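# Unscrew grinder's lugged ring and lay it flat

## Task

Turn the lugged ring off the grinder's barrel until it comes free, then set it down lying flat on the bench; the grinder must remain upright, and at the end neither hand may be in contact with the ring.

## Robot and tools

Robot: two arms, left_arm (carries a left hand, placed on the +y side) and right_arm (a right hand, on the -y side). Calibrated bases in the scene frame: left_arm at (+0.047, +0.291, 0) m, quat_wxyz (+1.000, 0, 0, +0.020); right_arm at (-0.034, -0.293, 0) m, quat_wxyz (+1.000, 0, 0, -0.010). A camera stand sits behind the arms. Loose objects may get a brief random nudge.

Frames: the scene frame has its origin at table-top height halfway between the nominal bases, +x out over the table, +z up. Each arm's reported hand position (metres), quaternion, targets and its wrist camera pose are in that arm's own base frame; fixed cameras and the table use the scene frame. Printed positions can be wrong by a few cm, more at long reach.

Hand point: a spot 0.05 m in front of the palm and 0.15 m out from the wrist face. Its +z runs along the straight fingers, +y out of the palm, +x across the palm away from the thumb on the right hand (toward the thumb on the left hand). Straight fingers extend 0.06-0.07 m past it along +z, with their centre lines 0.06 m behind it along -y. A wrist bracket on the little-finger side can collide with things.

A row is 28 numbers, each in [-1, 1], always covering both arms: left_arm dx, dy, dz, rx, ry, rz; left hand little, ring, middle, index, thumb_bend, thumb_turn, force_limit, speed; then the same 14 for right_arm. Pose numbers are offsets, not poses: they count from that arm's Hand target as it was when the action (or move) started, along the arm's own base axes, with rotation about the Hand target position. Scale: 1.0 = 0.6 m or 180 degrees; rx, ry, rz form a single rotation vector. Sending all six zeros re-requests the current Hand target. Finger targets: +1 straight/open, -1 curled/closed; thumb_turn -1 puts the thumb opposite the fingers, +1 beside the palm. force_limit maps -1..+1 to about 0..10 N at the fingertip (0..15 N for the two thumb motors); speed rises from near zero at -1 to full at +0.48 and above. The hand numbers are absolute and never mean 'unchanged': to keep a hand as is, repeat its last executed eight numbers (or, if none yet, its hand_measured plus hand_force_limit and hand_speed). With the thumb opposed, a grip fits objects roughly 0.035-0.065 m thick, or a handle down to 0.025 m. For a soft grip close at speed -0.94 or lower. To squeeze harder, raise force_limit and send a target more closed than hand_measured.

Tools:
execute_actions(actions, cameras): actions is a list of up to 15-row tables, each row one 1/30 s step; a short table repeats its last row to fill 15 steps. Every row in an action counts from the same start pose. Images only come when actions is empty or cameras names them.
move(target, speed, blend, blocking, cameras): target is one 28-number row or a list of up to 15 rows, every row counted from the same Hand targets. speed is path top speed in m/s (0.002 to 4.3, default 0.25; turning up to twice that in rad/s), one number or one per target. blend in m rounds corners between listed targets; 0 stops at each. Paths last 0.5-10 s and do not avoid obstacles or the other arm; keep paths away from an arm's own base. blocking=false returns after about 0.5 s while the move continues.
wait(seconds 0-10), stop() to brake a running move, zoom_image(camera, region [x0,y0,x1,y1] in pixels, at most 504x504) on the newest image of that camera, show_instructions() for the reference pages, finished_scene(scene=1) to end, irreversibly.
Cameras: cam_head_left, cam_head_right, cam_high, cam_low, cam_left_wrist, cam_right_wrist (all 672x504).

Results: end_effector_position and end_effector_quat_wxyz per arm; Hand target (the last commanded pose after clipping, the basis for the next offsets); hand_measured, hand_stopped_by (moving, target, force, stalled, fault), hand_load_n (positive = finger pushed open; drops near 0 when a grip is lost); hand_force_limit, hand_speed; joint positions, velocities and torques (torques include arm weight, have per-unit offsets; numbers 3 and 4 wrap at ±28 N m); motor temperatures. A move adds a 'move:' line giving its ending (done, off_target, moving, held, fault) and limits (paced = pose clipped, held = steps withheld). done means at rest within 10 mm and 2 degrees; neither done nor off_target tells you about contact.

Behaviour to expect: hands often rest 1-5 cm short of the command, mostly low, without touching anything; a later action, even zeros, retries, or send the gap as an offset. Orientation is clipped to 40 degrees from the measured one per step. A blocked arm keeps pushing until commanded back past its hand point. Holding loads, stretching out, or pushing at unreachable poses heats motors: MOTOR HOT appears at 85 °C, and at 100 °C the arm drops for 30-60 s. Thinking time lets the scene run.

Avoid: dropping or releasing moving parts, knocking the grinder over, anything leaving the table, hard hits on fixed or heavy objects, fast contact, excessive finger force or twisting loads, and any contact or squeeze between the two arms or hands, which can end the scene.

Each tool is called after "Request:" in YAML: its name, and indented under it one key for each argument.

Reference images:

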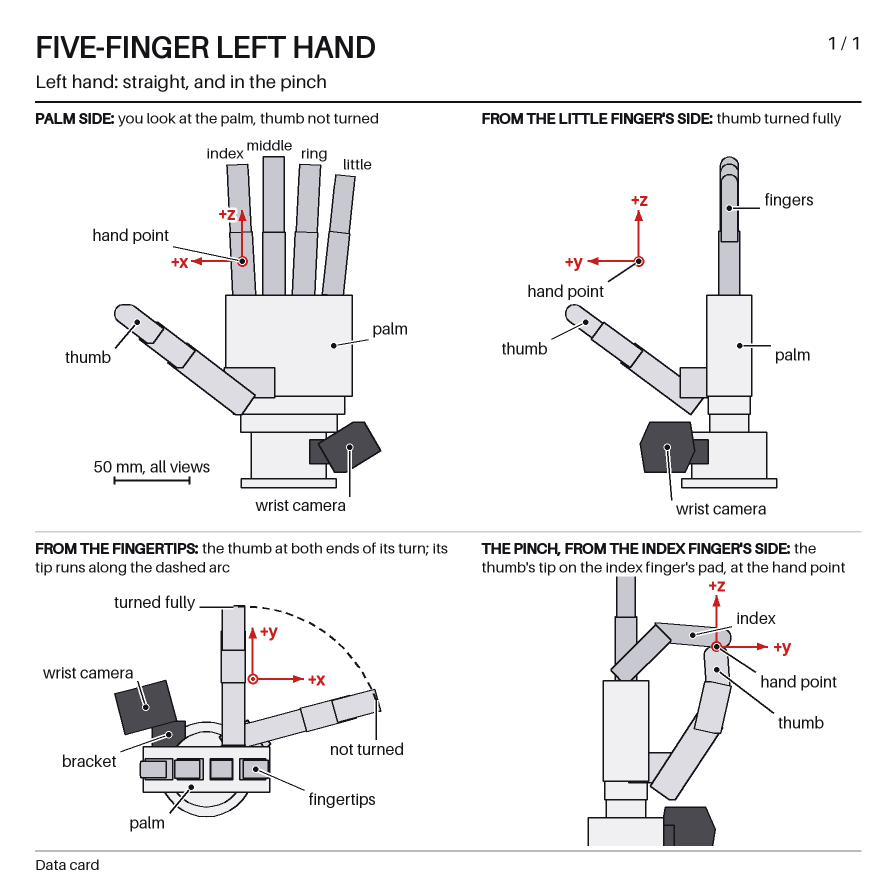

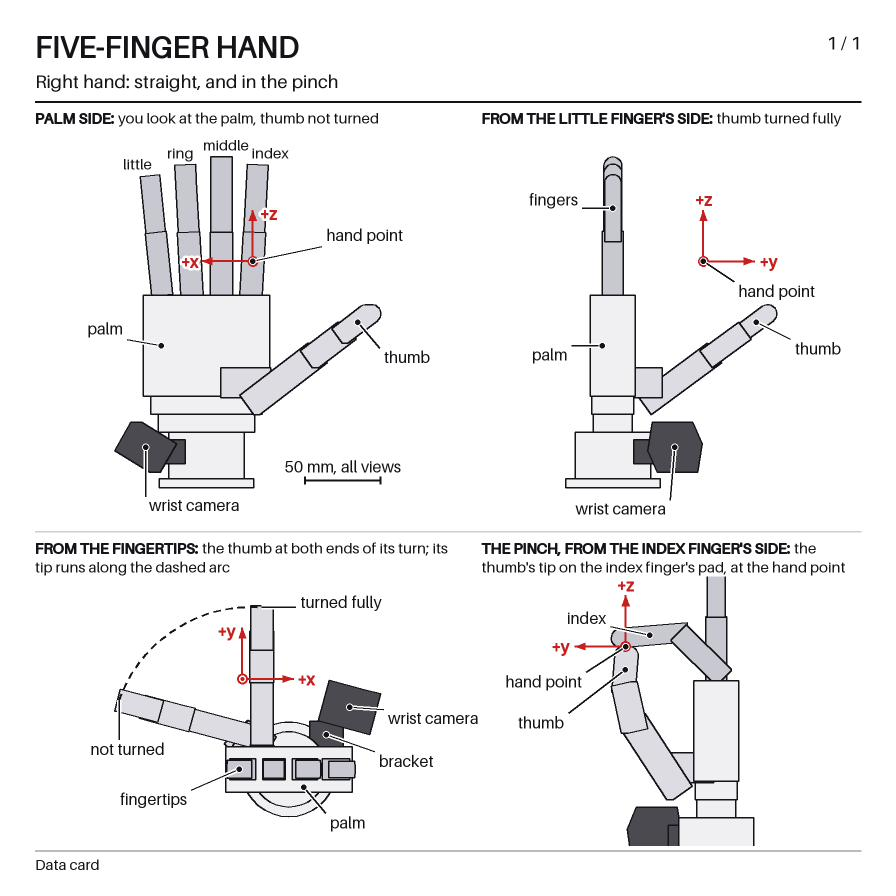

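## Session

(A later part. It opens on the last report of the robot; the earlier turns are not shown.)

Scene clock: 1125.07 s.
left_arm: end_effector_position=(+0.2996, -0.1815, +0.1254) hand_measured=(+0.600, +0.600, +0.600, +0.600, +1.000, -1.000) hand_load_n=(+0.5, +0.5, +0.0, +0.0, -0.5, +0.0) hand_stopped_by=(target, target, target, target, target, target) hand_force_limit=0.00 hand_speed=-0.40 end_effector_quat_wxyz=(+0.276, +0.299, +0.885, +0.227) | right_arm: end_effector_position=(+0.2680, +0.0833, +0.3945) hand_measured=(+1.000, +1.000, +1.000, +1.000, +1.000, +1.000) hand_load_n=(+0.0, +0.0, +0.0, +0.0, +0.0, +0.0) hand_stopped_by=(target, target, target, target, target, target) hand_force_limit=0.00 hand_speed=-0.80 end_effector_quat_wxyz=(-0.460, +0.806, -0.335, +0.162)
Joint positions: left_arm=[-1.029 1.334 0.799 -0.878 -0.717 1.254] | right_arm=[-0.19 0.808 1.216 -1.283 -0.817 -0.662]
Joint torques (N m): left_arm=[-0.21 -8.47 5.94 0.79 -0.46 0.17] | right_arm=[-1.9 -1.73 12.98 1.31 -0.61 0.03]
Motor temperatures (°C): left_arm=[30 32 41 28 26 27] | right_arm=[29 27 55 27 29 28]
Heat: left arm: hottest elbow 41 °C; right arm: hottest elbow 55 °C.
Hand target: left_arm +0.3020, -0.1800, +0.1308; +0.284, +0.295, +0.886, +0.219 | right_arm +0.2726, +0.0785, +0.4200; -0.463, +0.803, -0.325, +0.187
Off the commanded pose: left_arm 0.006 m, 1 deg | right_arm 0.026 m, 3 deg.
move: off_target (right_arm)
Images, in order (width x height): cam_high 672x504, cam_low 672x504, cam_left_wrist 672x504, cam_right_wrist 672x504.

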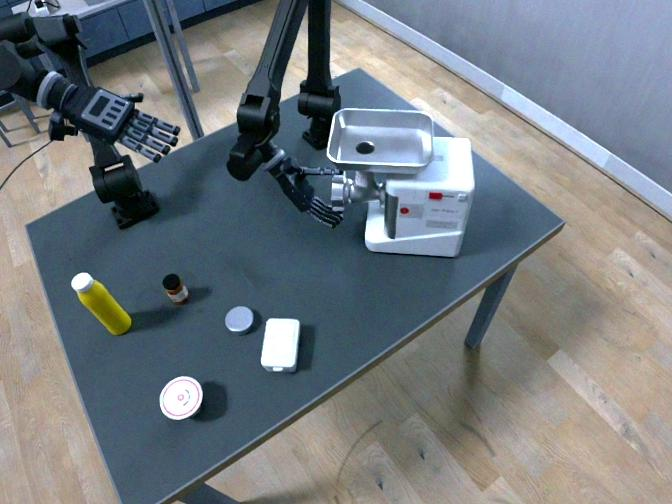

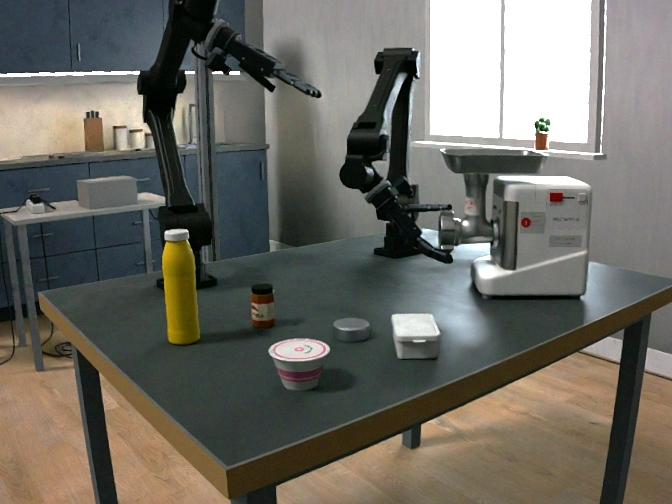

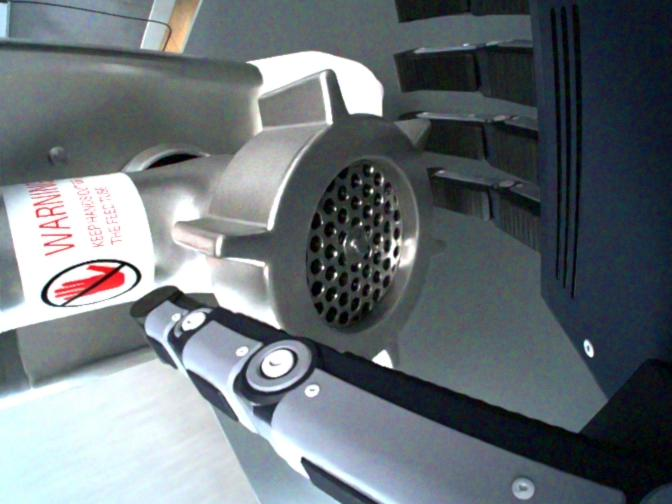

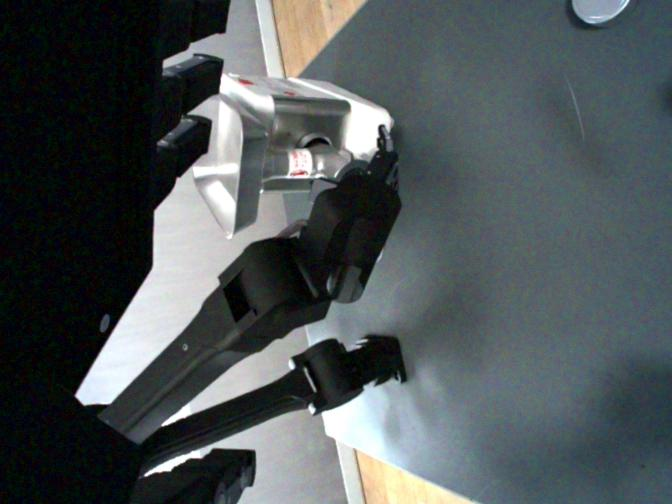

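Request:
move:
  target: [0.0053,-0.0052,-0.0185,0,0,0,0.6,0.6,0.6,0.6,1,-1,0,-0.4,0,0,0,0,0,0,1,1,1,1,1,1,0,-0.8]
  speed: 0.05
  cameras: ["cam_low", "cam_left_wrist"]

Request:
zoom_image:
  camera: "cam_low"
  region: [390, 190, 490, 265]

Scene clock: 1145.57 s.
left_arm: end_effector_position=(+0.3027, -0.1849, +0.1226) hand_measured=(+0.600, +0.600, +0.600, +0.600, +1.000, -1.000) hand_load_n=(+0.0, +0.0, +0.0, +0.0, +0.0, +0.0) hand_stopped_by=(target, target, target, target, target, target) hand_force_limit=0.00 hand_speed=-0.40 end_effector_quat_wxyz=(+0.286, +0.295, +0.885, +0.218) | right_arm: end_effector_position=(+0.2680, +0.0833, +0.3945) hand_measured=(+1.000, +1.000, +1.000, +1.000, +1.000, +1.000) hand_load_n=(-0.5, +0.0, +0.0, +0.0, +0.5, -0.5) hand_stopped_by=(target, target, target, target, target, target) hand_force_limit=0.00 hand_speed=-0.80 end_effector_quat_wxyz=(-0.460, +0.806, -0.335, +0.162)
Joint positions: left_arm=[-1.026 1.334 0.792 -0.839 -0.715 1.258] | right_arm=[-0.19 0.808 1.216 -1.283 -0.817 -0.662]
Joint torques (N m): left_arm=[0.03 -6.77 5.89 0.81 -0.47 0.14] | right_arm=[-1.85 -1.79 12.97 1.35 -0.62 0.03]
Motor temperatures (°C): left_arm=[30 33 40 28 26 27] | right_arm=[29 27 55 27 29 28]
Heat: left arm: hottest elbow 40 °C; right arm: hottest elbow 55 °C.
Hand target: left_arm +0.3051, -0.1832, +0.1196; +0.284, +0.295, +0.886, +0.219 | right_arm +0.2726, +0.0785, +0.4200; -0.463, +0.803, -0.325, +0.187
Off the commanded pose: left_arm 0.004 m, 0 deg | right_arm 0.026 m, 3 deg.
move: off_target (right_arm)
Images, in order (width x height): cam_low 672x504, cam_left_wrist 672x504.

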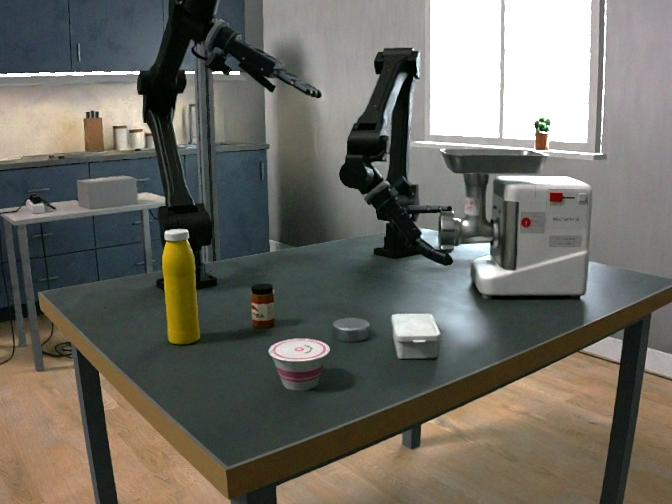

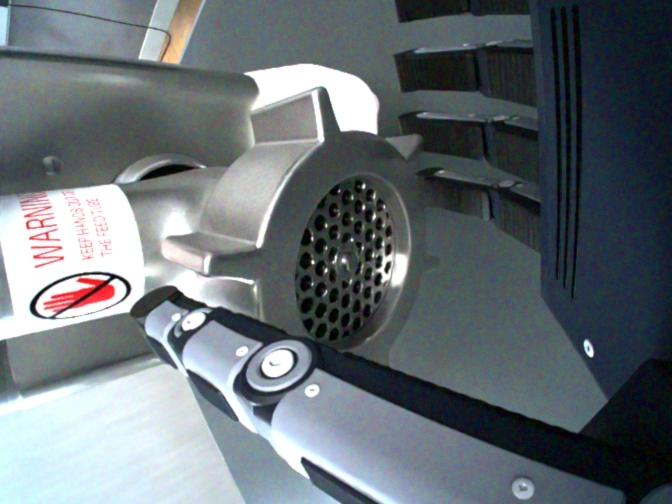

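Scaled by 5.040 from the camera's 672x504 image, which has a finer 960x720 frame.

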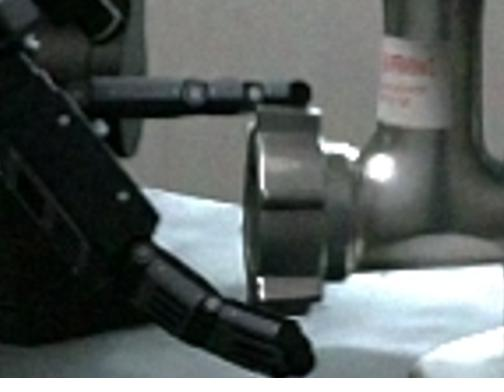

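Request:
move:
  target: [0.0045,-0.0044,-0.0155,0,0,0,0.6,0.6,0.6,0.6,1,-1,0,-0.4,0,0,0,0,0,0,1,1,1,1,1,1,0,-0.8]
  speed: 0.05
  cameras: ["cam_low", "cam_left_wrist"]

Request:
zoom_image:
  camera: "cam_low"
  region: [390, 190, 490, 265]

Scene clock: 1151.20 s.
left_arm: end_effector_position=(+0.3050, -0.1870, +0.1177) hand_measured=(+0.600, +0.600, +0.600, +0.600, +1.000, -1.000) hand_load_n=(+0.0, +0.5, +0.5, +0.0, +0.5, +0.5) hand_stopped_by=(target, target, target, target, target, target) hand_force_limit=0.00 hand_speed=-0.40 end_effector_quat_wxyz=(+0.289, +0.294, +0.885, +0.217) | right_arm: end_effector_position=(+0.2680, +0.0833, +0.3945) hand_measured=(+1.000, +1.000, +1.000, +1.000, +1.000, +1.000) hand_load_n=(+0.0, +0.0, +0.0, +0.0, +0.0, +0.0) hand_stopped_by=(target, target, target, target, target, target) hand_force_limit=0.00 hand_speed=-0.80 end_effector_quat_wxyz=(-0.460, +0.806, -0.335, +0.162)
Joint positions: left_arm=[-1.024 1.346 0.788 -0.813 -0.717 1.263] | right_arm=[-0.19 0.808 1.216 -1.283 -0.817 -0.662]
Joint torques (N m): left_arm=[0.15 -5.89 5.86 1.16 -0.37 0.16] | right_arm=[-1.85 -1.73 12.96 1.32 -0.62 0.03]
Motor temperatures (°C): left_arm=[30 33 40 28 26 27] | right_arm=[29 27 55 27 29 28]
Heat: left arm: hottest elbow 40 °C; right arm: hottest elbow 55 °C.
Hand target: left_arm +0.3079, -0.1858, +0.1104; +0.284, +0.295, +0.886, +0.219 | right_arm +0.2726, +0.0785, +0.4200; -0.463, +0.803, -0.325, +0.187
Off the commanded pose: left_arm 0.008 m, 1 deg | right_arm 0.026 m, 3 deg.
move: off_target (right_arm)
Images, in order (width x height): cam_low 672x504, cam_left_wrist 672x504.

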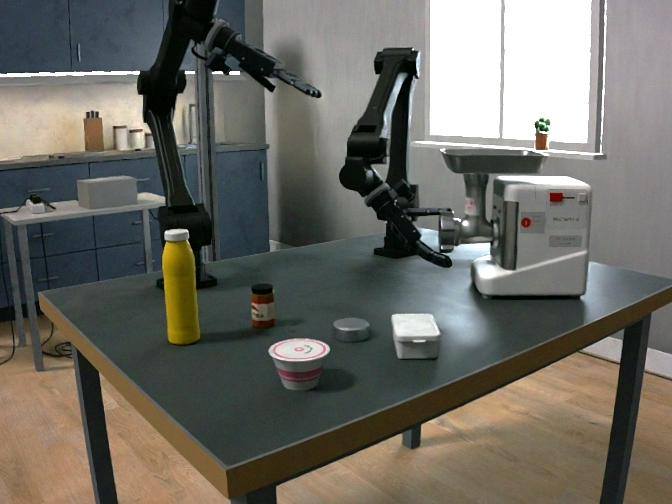

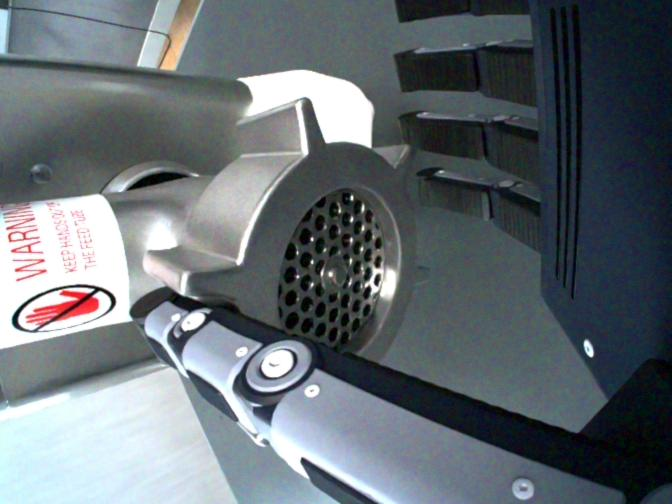

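Scaled by 5.040 from the camera's 672x504 image, which has a finer 960x720 frame.

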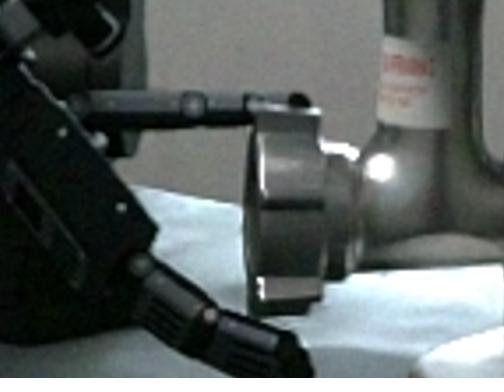

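Request:
move:
  target: [0.0036,-0.0035,-0.0124,0,0,0,0.6,0.6,0.6,0.6,1,-1,0,-0.4,0,0,0,0,0,0,1,1,1,1,1,1,0,-0.8]
  speed: 0.05
  cameras: ["cam_low", "cam_left_wrist"]

Request:
zoom_image:
  camera: "cam_low"
  region: [390, 190, 490, 265]

Scene clock: 1174.77 s.
left_arm: end_effector_position=(+0.3066, -0.1878, +0.1175) hand_measured=(+0.600, +0.600, +0.600, +0.600, +1.000, -1.000) hand_load_n=(+0.0, +0.0, +0.5, +0.0, +1.0, +3.0) hand_stopped_by=(target, target, target, target, target, target) hand_force_limit=0.00 hand_speed=-0.40 end_effector_quat_wxyz=(+0.293, +0.292, +0.884, +0.218) | right_arm: end_effector_position=(+0.2680, +0.0833, +0.3945) hand_measured=(+1.000, +1.000, +1.000, +1.000, +1.000, +1.000) hand_load_n=(+0.0, +0.0, +0.0, +0.0, +0.0, +0.0) hand_stopped_by=(target, target, target, target, target, target) hand_force_limit=0.00 hand_speed=-0.80 end_effector_quat_wxyz=(-0.460, +0.806, -0.335, +0.162)
Joint positions: left_arm=[-1.024 1.351 0.788 -0.803 -0.724 1.263] | right_arm=[-0.19 0.808 1.216 -1.283 -0.817 -0.662]
Joint torques (N m): left_arm=[-0.09 -4.89 5.57 1.65 -0.03 0.19] | right_arm=[-1.85 -1.73 12.97 1.32 -0.62 0.03]
Motor temperatures (°C): left_arm=[30 32 40 28 25 27] | right_arm=[29 27 56 27 29 28]
Heat: left arm: hottest elbow 40 °C; right arm: hottest elbow 56 °C.
Hand target: left_arm +0.3100, -0.1878, +0.1029; +0.284, +0.295, +0.886, +0.219 | right_arm +0.2726, +0.0785, +0.4200; -0.463, +0.803, -0.325, +0.187
Off the commanded pose: left_arm 0.015 m, 1 deg | right_arm 0.026 m, 3 deg.
move: off_target (left_arm, right_arm)
Images, in order (width x height): cam_low 672x504, cam_left_wrist 672x504.

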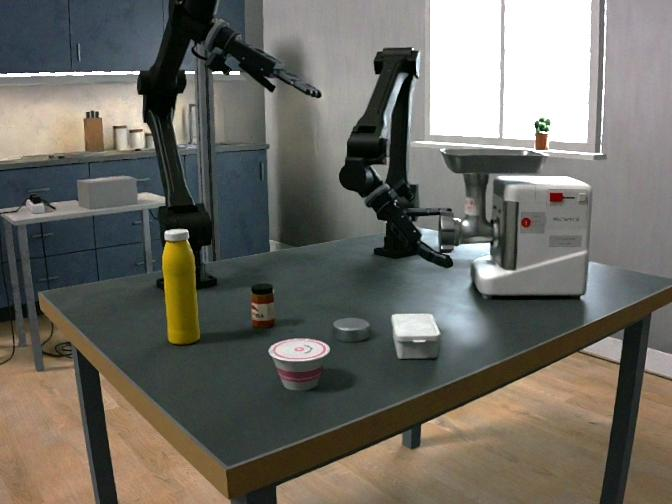

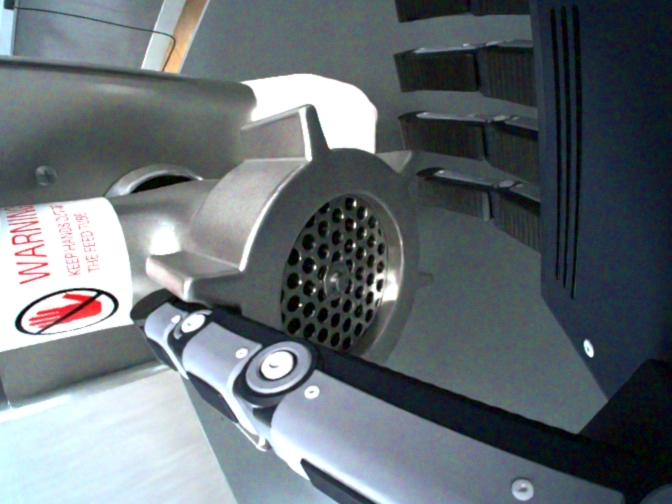

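Scaled by 5.040 from the camera's 672x504 image, which has a finer 960x720 frame.

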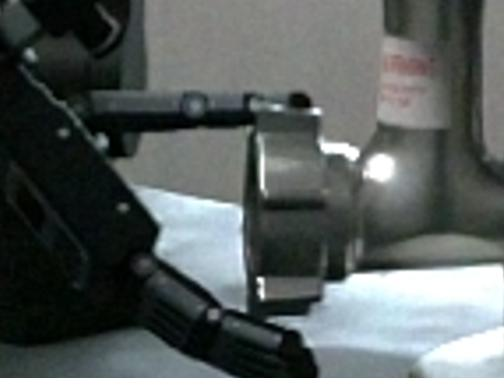

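Request:
move:
  target: [-0.0095,0.0037,0.0125,0,0,0,0.6,0.6,0.6,0.6,1,-1,0,-0.4,0,0,0,0,0,0,1,1,1,1,1,1,0,-0.8]
  speed: 0.05
  cameras: ["cam_low", "cam_left_wrist"]

Scene clock: 1184.33 s.
left_arm: end_effector_position=(+0.3065, -0.1875, +0.1176) hand_measured=(+0.600, +0.600, +0.600, +0.600, +1.000, -1.000) hand_load_n=(+0.0, +0.0, +0.0, +0.5, +1.0, +2.0) hand_stopped_by=(target, target, target, target, target, target) hand_force_limit=0.00 hand_speed=-0.40 end_effector_quat_wxyz=(+0.293, +0.292, +0.884, +0.219) | right_arm: end_effector_position=(+0.2680, +0.0833, +0.3945) hand_measured=(+1.000, +1.000, +1.000, +1.000, +1.000, +1.000) hand_load_n=(-0.5, +0.0, +0.0, +0.0, +0.0, +0.0) hand_stopped_by=(target, target, target, target, target, target) hand_force_limit=0.00 hand_speed=-0.80 end_effector_quat_wxyz=(-0.460, +0.806, -0.335, +0.162)
Joint positions: left_arm=[-1.024 1.351 0.788 -0.804 -0.725 1.262] | right_arm=[-0.19 0.808 1.216 -1.283 -0.817 -0.662]
Joint torques (N m): left_arm=[-1.32 -6.42 5.57 0.35 -0.11 0.08] | right_arm=[-1.85 -1.73 12.97 1.33 -0.62 0.03]
Motor temperatures (°C): left_arm=[30 32 40 28 25 27] | right_arm=[29 27 56 27 29 28]
Heat: left arm: hottest elbow 40 °C; right arm: hottest elbow 56 °C.
Hand target: left_arm +0.3043, -0.1856, +0.1105; +0.284, +0.294, +0.886, +0.219 | right_arm +0.2726, +0.0785, +0.4200; -0.463, +0.803, -0.325, +0.187
Off the commanded pose: left_arm 0.008 m, 1 deg | right_arm 0.026 m, 3 deg.
move: off_target (right_arm)
Images, in order (width x height): cam_low 672x504, cam_left_wrist 672x504.

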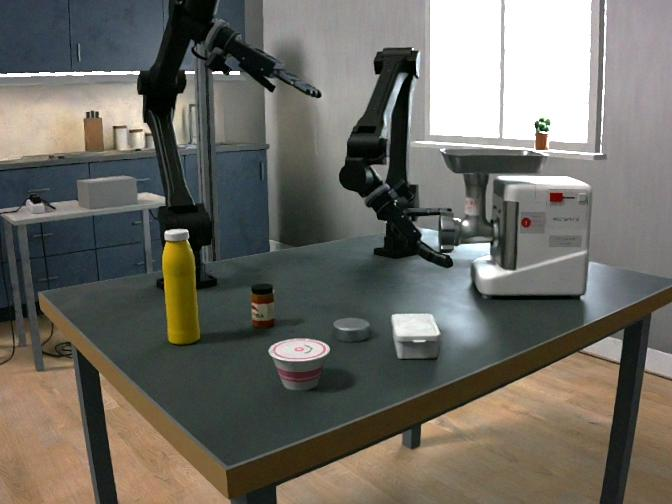

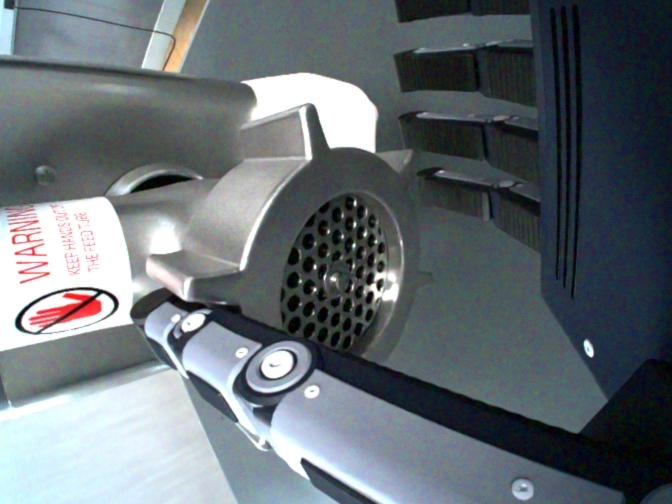

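Request:
zoom_image:
  camera: "cam_left_wrist"
  region: [120, 90, 460, 345]

Request:
zoom_image:
  camera: "cam_low"
  region: [420, 200, 470, 270]

Scaled by 1.482 from the camera's 672x504 image, which has a finer 960x720 frame.

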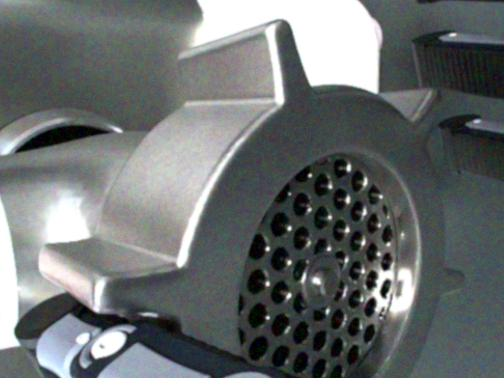

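Scaled by 7.200 from the camera's 672x504 image, which has a finer 960x720 frame.

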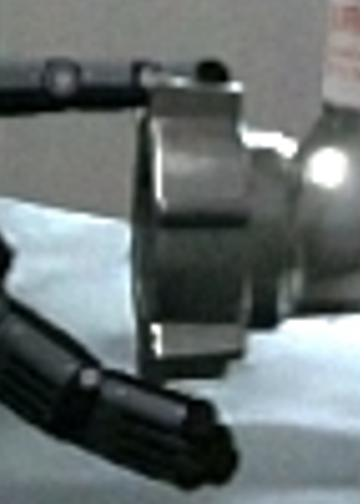

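Request:
move:
  target: [0,0,0,0,0,0,0.6,0.6,0.6,-0.3,1,-1,0.0,-0.85,0,0,0,0,0,0,1,1,1,1,1,1,0,-0.8]
  cameras: ["cam_low", "cam_left_wrist"]

Request:
zoom_image:
  camera: "cam_left_wrist"
  region: [120, 90, 460, 345]

Request:
zoom_image:
  camera: "cam_low"
  region: [420, 200, 470, 270]

Scene clock: 1212.17 s.
left_arm: end_effector_position=(+0.3065, -0.1875, +0.1176) hand_measured=(+0.600, +0.600, +0.600, +0.200, +1.000, -1.000) hand_load_n=(+0.0, +0.0, +0.0, +10.0, +2.0, +1.0) hand_stopped_by=(target, target, target, force, target, target) hand_force_limit=0.00 hand_speed=-0.85 end_effector_quat_wxyz=(+0.293, +0.292, +0.884, +0.219) | right_arm: end_effector_position=(+0.2680, +0.0833, +0.3945) hand_measured=(+1.000, +1.000, +1.000, +1.000, +1.000, +1.000) hand_load_n=(+0.0, +0.0, +0.0, +0.0, +0.0, +0.0) hand_stopped_by=(target, target, target, target, target, target) hand_force_limit=0.00 hand_speed=-0.80 end_effector_quat_wxyz=(-0.460, +0.806, -0.335, +0.162)
Joint positions: left_arm=[-1.024 1.351 0.788 -0.804 -0.725 1.262] | right_arm=[-0.19 0.808 1.216 -1.283 -0.817 -0.662]
Joint torques (N m): left_arm=[-0.79 -6.83 5.65 0.47 -0.07 0.05] | right_arm=[-1.9 -1.73 12.98 1.33 -0.62 0.03]
Motor temperatures (°C): left_arm=[30 31 39 28 25 27] | right_arm=[29 27 56 27 30 28]
Heat: left arm: hottest elbow 39 °C; right arm: hottest elbow 56 °C.
Hand target: left_arm +0.3044, -0.1856, +0.1105; +0.284, +0.294, +0.886, +0.219 | right_arm +0.2726, +0.0785, +0.4200; -0.463, +0.803, -0.325, +0.187
Off the commanded pose: left_arm 0.008 m, 1 deg | right_arm 0.026 m, 3 deg.
move: off_target (right_arm)
Images, in order (width x height): cam_low 672x504, cam_left_wrist 672x504.

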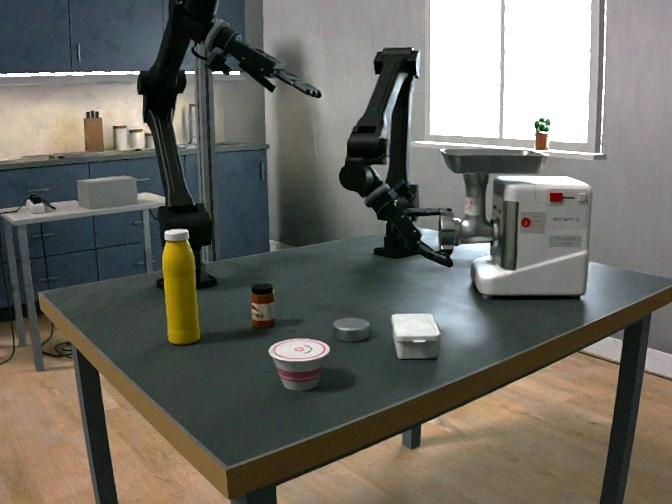

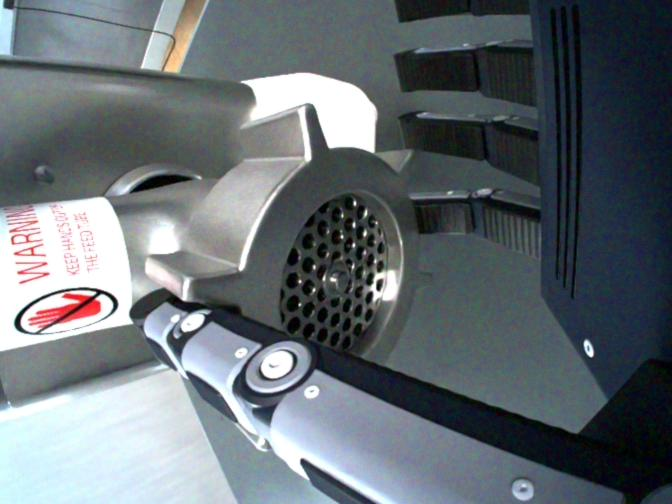

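Scaled by 1.482 from the camera's 672x504 image, which has a finer 960x720 frame.

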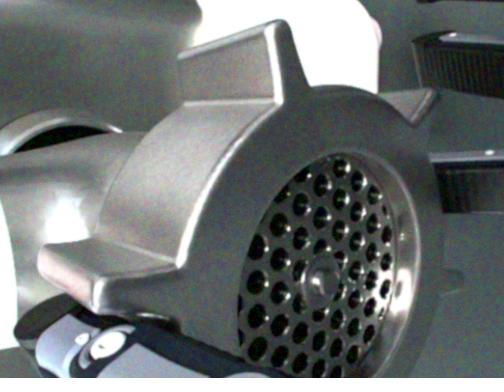

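Scaled by 7.200 from the camera's 672x504 image, which has a finer 960x720 frame.

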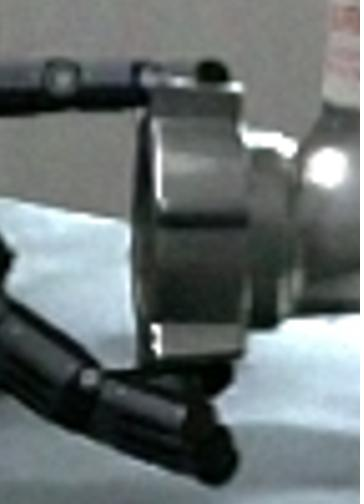

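Request:
move:
  target: [0,0,0,0,0,0,0.6,0.6,0.6,-0.3,0.6,-1,-0.2,-0.9,0,0,0,0,0,0,1,1,1,1,1,1,0,-0.8]
  cameras: ["cam_left_wrist"]

Scene clock: 1219.23 s.
left_arm: end_effector_position=(+0.3065, -0.1875, +0.1176) hand_measured=(+0.600, +0.600, +0.600, +0.200, +0.994, -1.000) hand_load_n=(+0.0, +0.0, +0.0, +10.5, +5.5, +1.5) hand_stopped_by=(target, target, target, force, force, target) hand_force_limit=-0.20 hand_speed=-0.90 end_effector_quat_wxyz=(+0.293, +0.292, +0.884, +0.219) | right_arm: end_effector_position=(+0.2680, +0.0833, +0.3945) hand_measured=(+1.000, +1.000, +1.000, +1.000, +1.000, +1.000) hand_load_n=(+0.0, +0.0, +0.0, +0.0, +0.0, -0.5) hand_stopped_by=(target, target, target, target, target, target) hand_force_limit=0.00 hand_speed=-0.80 end_effector_quat_wxyz=(-0.460, +0.806, -0.335, +0.162)
Joint positions: left_arm=[-1.024 1.351 0.788 -0.804 -0.725 1.262] | right_arm=[-0.19 0.808 1.216 -1.283 -0.817 -0.662]
Joint torques (N m): left_arm=[-0.85 -6.36 5.57 0.44 -0.11 0.11] | right_arm=[-1.9 -1.73 12.98 1.32 -0.61 0.03]
Motor temperatures (°C): left_arm=[30 31 39 28 25 27] | right_arm=[29 27 56 27 30 28]
Heat: left arm: hottest elbow 39 °C; right arm: hottest elbow 56 °C.
Hand target: left_arm +0.3044, -0.1856, +0.1105; +0.284, +0.294, +0.886, +0.219 | right_arm +0.2726, +0.0785, +0.4200; -0.463, +0.803, -0.325, +0.187
Off the commanded pose: left_arm 0.008 m, 1 deg | right_arm 0.026 m, 3 deg.
move: off_target (right_arm)
Images, in order (width x height): cam_left_wrist 672x504.

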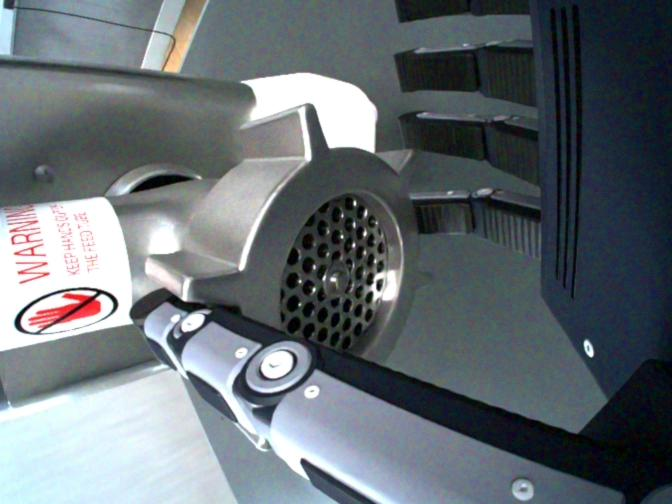

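Request:
move:
  target: [0.0092,-0.0087,0.0185,-0.0969,-0.0994,0,0.6,0.6,0.6,-0.3,0.6,-1,-0.2,-0.9,0,0,0,0,0,0,1,1,1,1,1,1,0,-0.8]
  speed: 0.08
  cameras: ["cam_left_wrist", "cam_low", "cam_high"]

Scene clock: 1241.47 s.
left_arm: end_effector_position=(+0.3070, -0.1870, +0.1165) hand_measured=(+0.600, +0.600, +0.600, +0.200, +0.994, -1.000) hand_load_n=(+0.0, +0.0, +0.0, +12.5, +6.5, -9.5) hand_stopped_by=(target, target, target, force, force, target) hand_force_limit=-0.20 hand_speed=-0.90 end_effector_quat_wxyz=(+0.443, +0.230, +0.855, +0.145) | right_arm: end_effector_position=(+0.2680, +0.0833, +0.3945) hand_measured=(+1.000, +1.000, +1.000, +1.000, +1.000, +1.000) hand_load_n=(+0.0, +0.0, +0.0, +0.0, +0.0, -0.5) hand_stopped_by=(target, target, target, target, target, target) hand_force_limit=0.00 hand_speed=-0.80 end_effector_quat_wxyz=(-0.460, +0.806, -0.335, +0.162)
Joint positions: left_arm=[-1.06 1.214 0.58 -0.366 -0.832 1.295] | right_arm=[-0.19 0.808 1.216 -1.283 -0.817 -0.662]
Joint torques (N m): left_arm=[-0.85 -6.59 6.26 2.32 -0.54 -0.06] | right_arm=[-1.9 -1.79 12.98 1.33 -0.61 0.04]
Motor temperatures (°C): left_arm=[30 31 39 28 25 27] | right_arm=[29 27 56 27 30 28]
Heat: left arm: hottest elbow 39 °C; right arm: hottest elbow 56 °C.
Hand target: left_arm +0.3099, -0.1910, +0.1217; +0.459, +0.211, +0.854, +0.126 | right_arm +0.2726, +0.0785, +0.4200; -0.463, +0.803, -0.325, +0.187
Off the commanded pose: left_arm 0.007 m, 4 deg | right_arm 0.026 m, 3 deg.
move: off_target (left_arm, right_arm)
Images, in order (width x height): cam_high 672x504, cam_low 672x504, cam_left_wrist 672x504.

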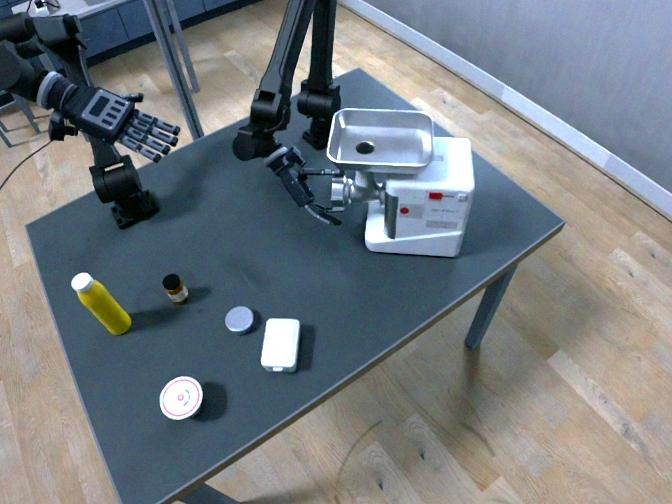

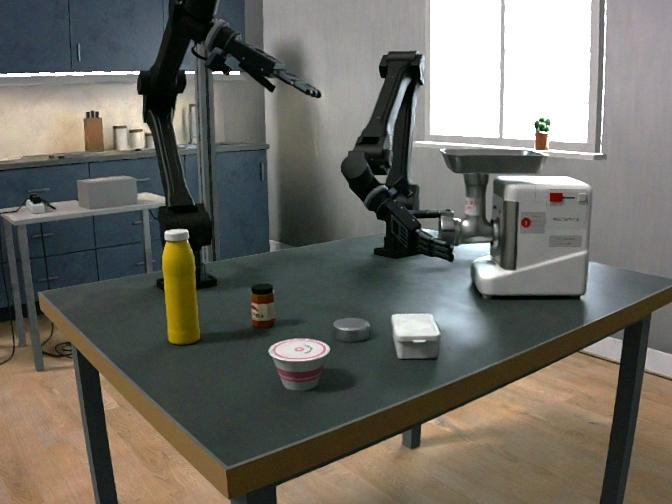

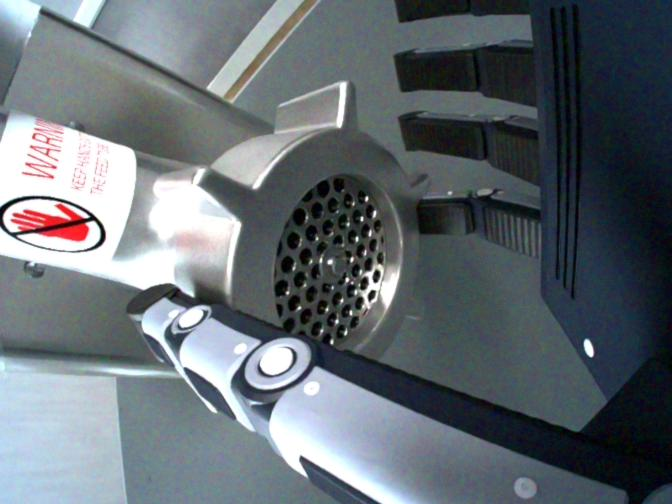

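Request:
zoom_image:
  camera: "cam_left_wrist"
  region: [120, 70, 460, 325]

Request:
zoom_image:
  camera: "cam_low"
  region: [410, 190, 480, 260]

Request:
zoom_image:
  camera: "cam_high"
  region: [290, 145, 390, 230]

Scaled by 1.482 from the camera's 672x504 image, which has a finer 960x720 frame.

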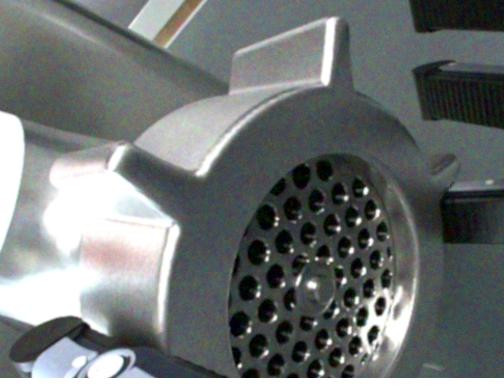

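Scaled by 7.200 from the camera's 672x504 image, which has a finer 960x720 frame.

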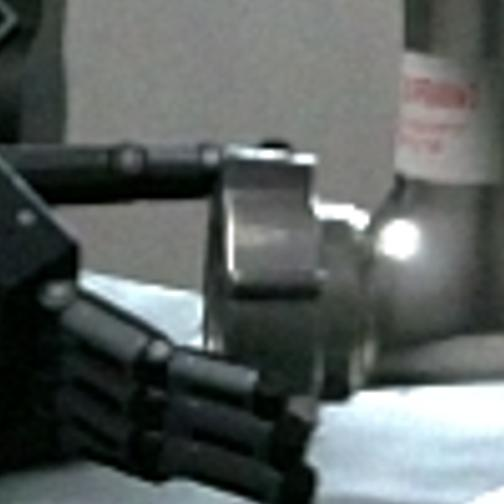

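Scaled by 5.040 from the camera's 672x504 image, which has a finer 960x720 frame.

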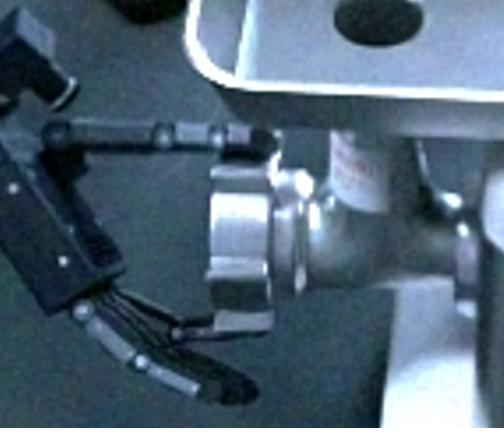

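Request:
move:
  target: [0.003,-0.0027,0.0025,-0.0582,-0.0597,0,0.6,0.6,0.6,-0.3,0.6,-1,-0.2,-0.9,0,0,0,0,0,0,1,1,1,1,1,1,0,-0.8]
  speed: 0.06
  cameras: ["cam_left_wrist", "cam_low"]

Request:
zoom_image:
  camera: "cam_low"
  region: [410, 190, 480, 260]

Scene clock: 1265.67 s.
left_arm: end_effector_position=(+0.3087, -0.1883, +0.1168) hand_measured=(+0.600, +0.600, +0.600, +0.200, +0.994, -1.000) hand_load_n=(+0.0, +0.0, +0.0, +12.5, +6.0, -18.5) hand_stopped_by=(target, target, target, force, force, target) hand_force_limit=-0.20 hand_speed=-0.90 end_effector_quat_wxyz=(+0.536, +0.187, +0.817, +0.095) | right_arm: end_effector_position=(+0.2680, +0.0833, +0.3945) hand_measured=(+1.000, +1.000, +1.000, +1.000, +1.000, +1.000) hand_load_n=(+0.0, +0.0, +0.0, +0.0, +0.0, +0.0) hand_stopped_by=(target, target, target, target, target, target) hand_force_limit=0.00 hand_speed=-0.80 end_effector_quat_wxyz=(-0.460, +0.806, -0.335, +0.162)
Joint positions: left_arm=[-1.084 1.183 0.442 0.025 -0.904 1.371] | right_arm=[-0.19 0.808 1.216 -1.283 -0.817 -0.662]
Joint torques (N m): left_arm=[-0.5 -6.01 5.91 2.7 -0.35 -0.21] | right_arm=[-1.85 -1.73 12.97 1.35 -0.62 0.03]
Motor temperatures (°C): left_arm=[30 32 39 28 25 27] | right_arm=[29 27 56 27 30 28]
Heat: left arm: hottest elbow 39 °C; right arm: hottest elbow 56 °C.
Hand target: left_arm +0.3117, -0.1925, +0.1232; +0.554, +0.155, +0.815, +0.067 | right_arm +0.2726, +0.0785, +0.4200; -0.463, +0.803, -0.325, +0.187
Off the commanded pose: left_arm 0.008 m, 5 deg | right_arm 0.026 m, 3 deg.
move: off_target (left_arm, right_arm)
Images, in order (width x height): cam_low 672x504, cam_left_wrist 672x504.

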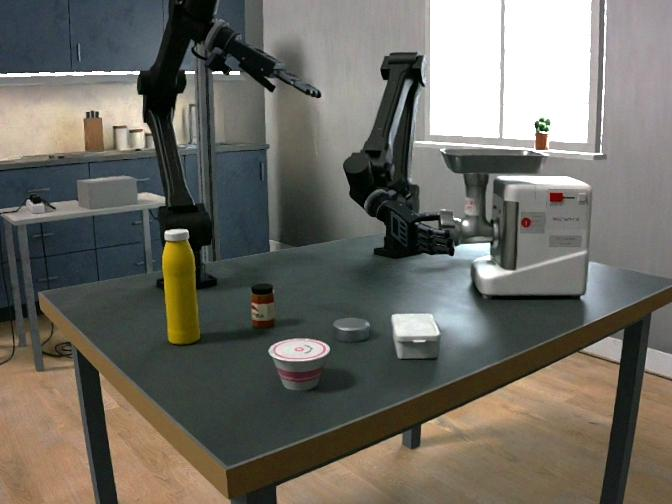

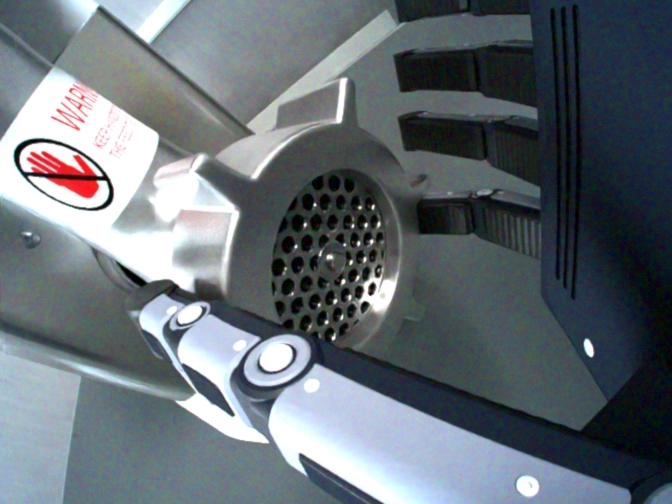

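Scaled by 7.200 from the camera's 672x504 image, which has a finer 960x720 frame.

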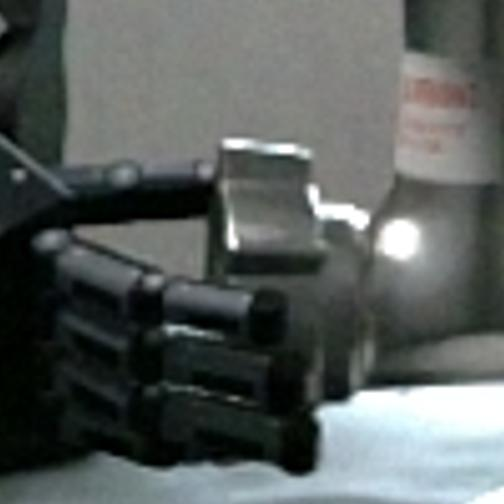

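Request:
move:
  target: [0.0023,-0.0025,0.0037,-0.0582,-0.0597,0,0.6,0.6,0.6,-0.3,0.6,-1,-0.2,-0.9,0,0,0,0,0,0,1,1,1,1,1,1,0,-0.8]
  speed: 0.06
  cameras: ["cam_left_wrist", "cam_low"]

Request:
zoom_image:
  camera: "cam_low"
  region: [410, 190, 480, 260]

Scene clock: 1289.70 s.
left_arm: end_effector_position=(+0.3107, -0.1914, +0.1210) hand_measured=(+0.600, +0.600, +0.600, +0.200, +0.994, -1.000) hand_load_n=(+0.0, +0.0, +0.0, +12.0, +5.0, +0.0) hand_stopped_by=(target, target, target, force, force, target) hand_force_limit=-0.20 hand_speed=-0.90 end_effector_quat_wxyz=(+0.634, +0.097, +0.767, +0.006) | right_arm: end_effector_position=(+0.2680, +0.0833, +0.3945) hand_measured=(+1.000, +1.000, +1.000, +1.000, +1.000, +1.000) hand_load_n=(+0.0, +0.0, +0.0, +0.0, +0.0, +0.0) hand_stopped_by=(target, target, target, target, target, target) hand_force_limit=0.00 hand_speed=-0.80 end_effector_quat_wxyz=(-0.460, +0.806, -0.335, +0.162)
Joint positions: left_arm=[-1.099 1.233 0.313 0.572 -0.954 1.42] | right_arm=[-0.19 0.808 1.216 -1.283 -0.817 -0.662]
Joint torques (N m): left_arm=[-1.26 -4.01 5.64 2.36 -0.36 0.31] | right_arm=[-1.85 -1.73 12.96 1.33 -0.62 0.03]
Motor temperatures (°C): left_arm=[30 31 39 28 25 27] | right_arm=[29 27 57 27 30 28]
Heat: left arm: hottest elbow 39 °C; right arm: hottest elbow 57 °C.
Hand target: left_arm +0.3130, -0.1941, +0.1254; +0.640, +0.097, +0.762, +0.006 | right_arm +0.2726, +0.0785, +0.4200; -0.463, +0.803, -0.325, +0.187
Off the commanded pose: left_arm 0.006 m, 1 deg | right_arm 0.026 m, 3 deg.
move: off_target (right_arm)
Images, in order (width x height): cam_low 672x504, cam_left_wrist 672x504.

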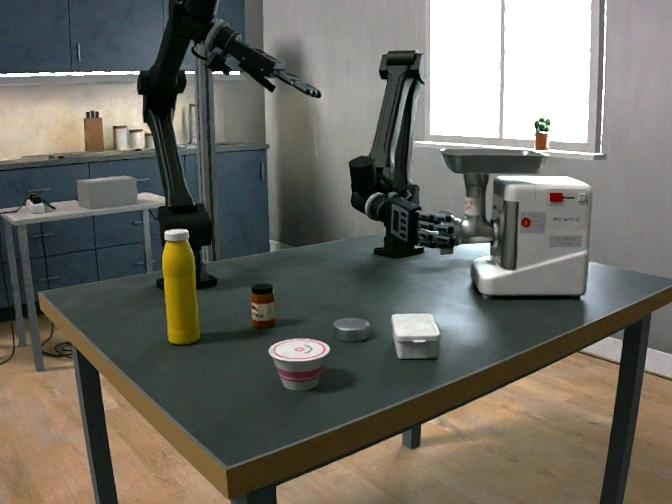

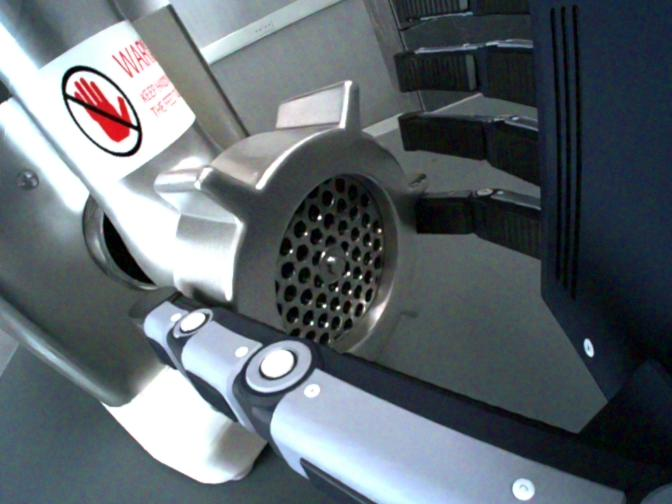

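Scaled by 7.200 from the camera's 672x504 image, which has a finer 960x720 frame.

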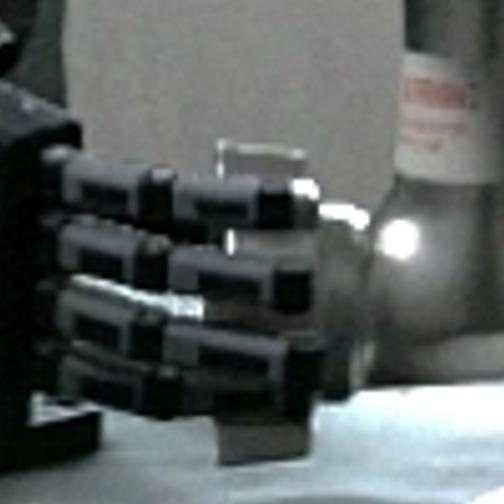

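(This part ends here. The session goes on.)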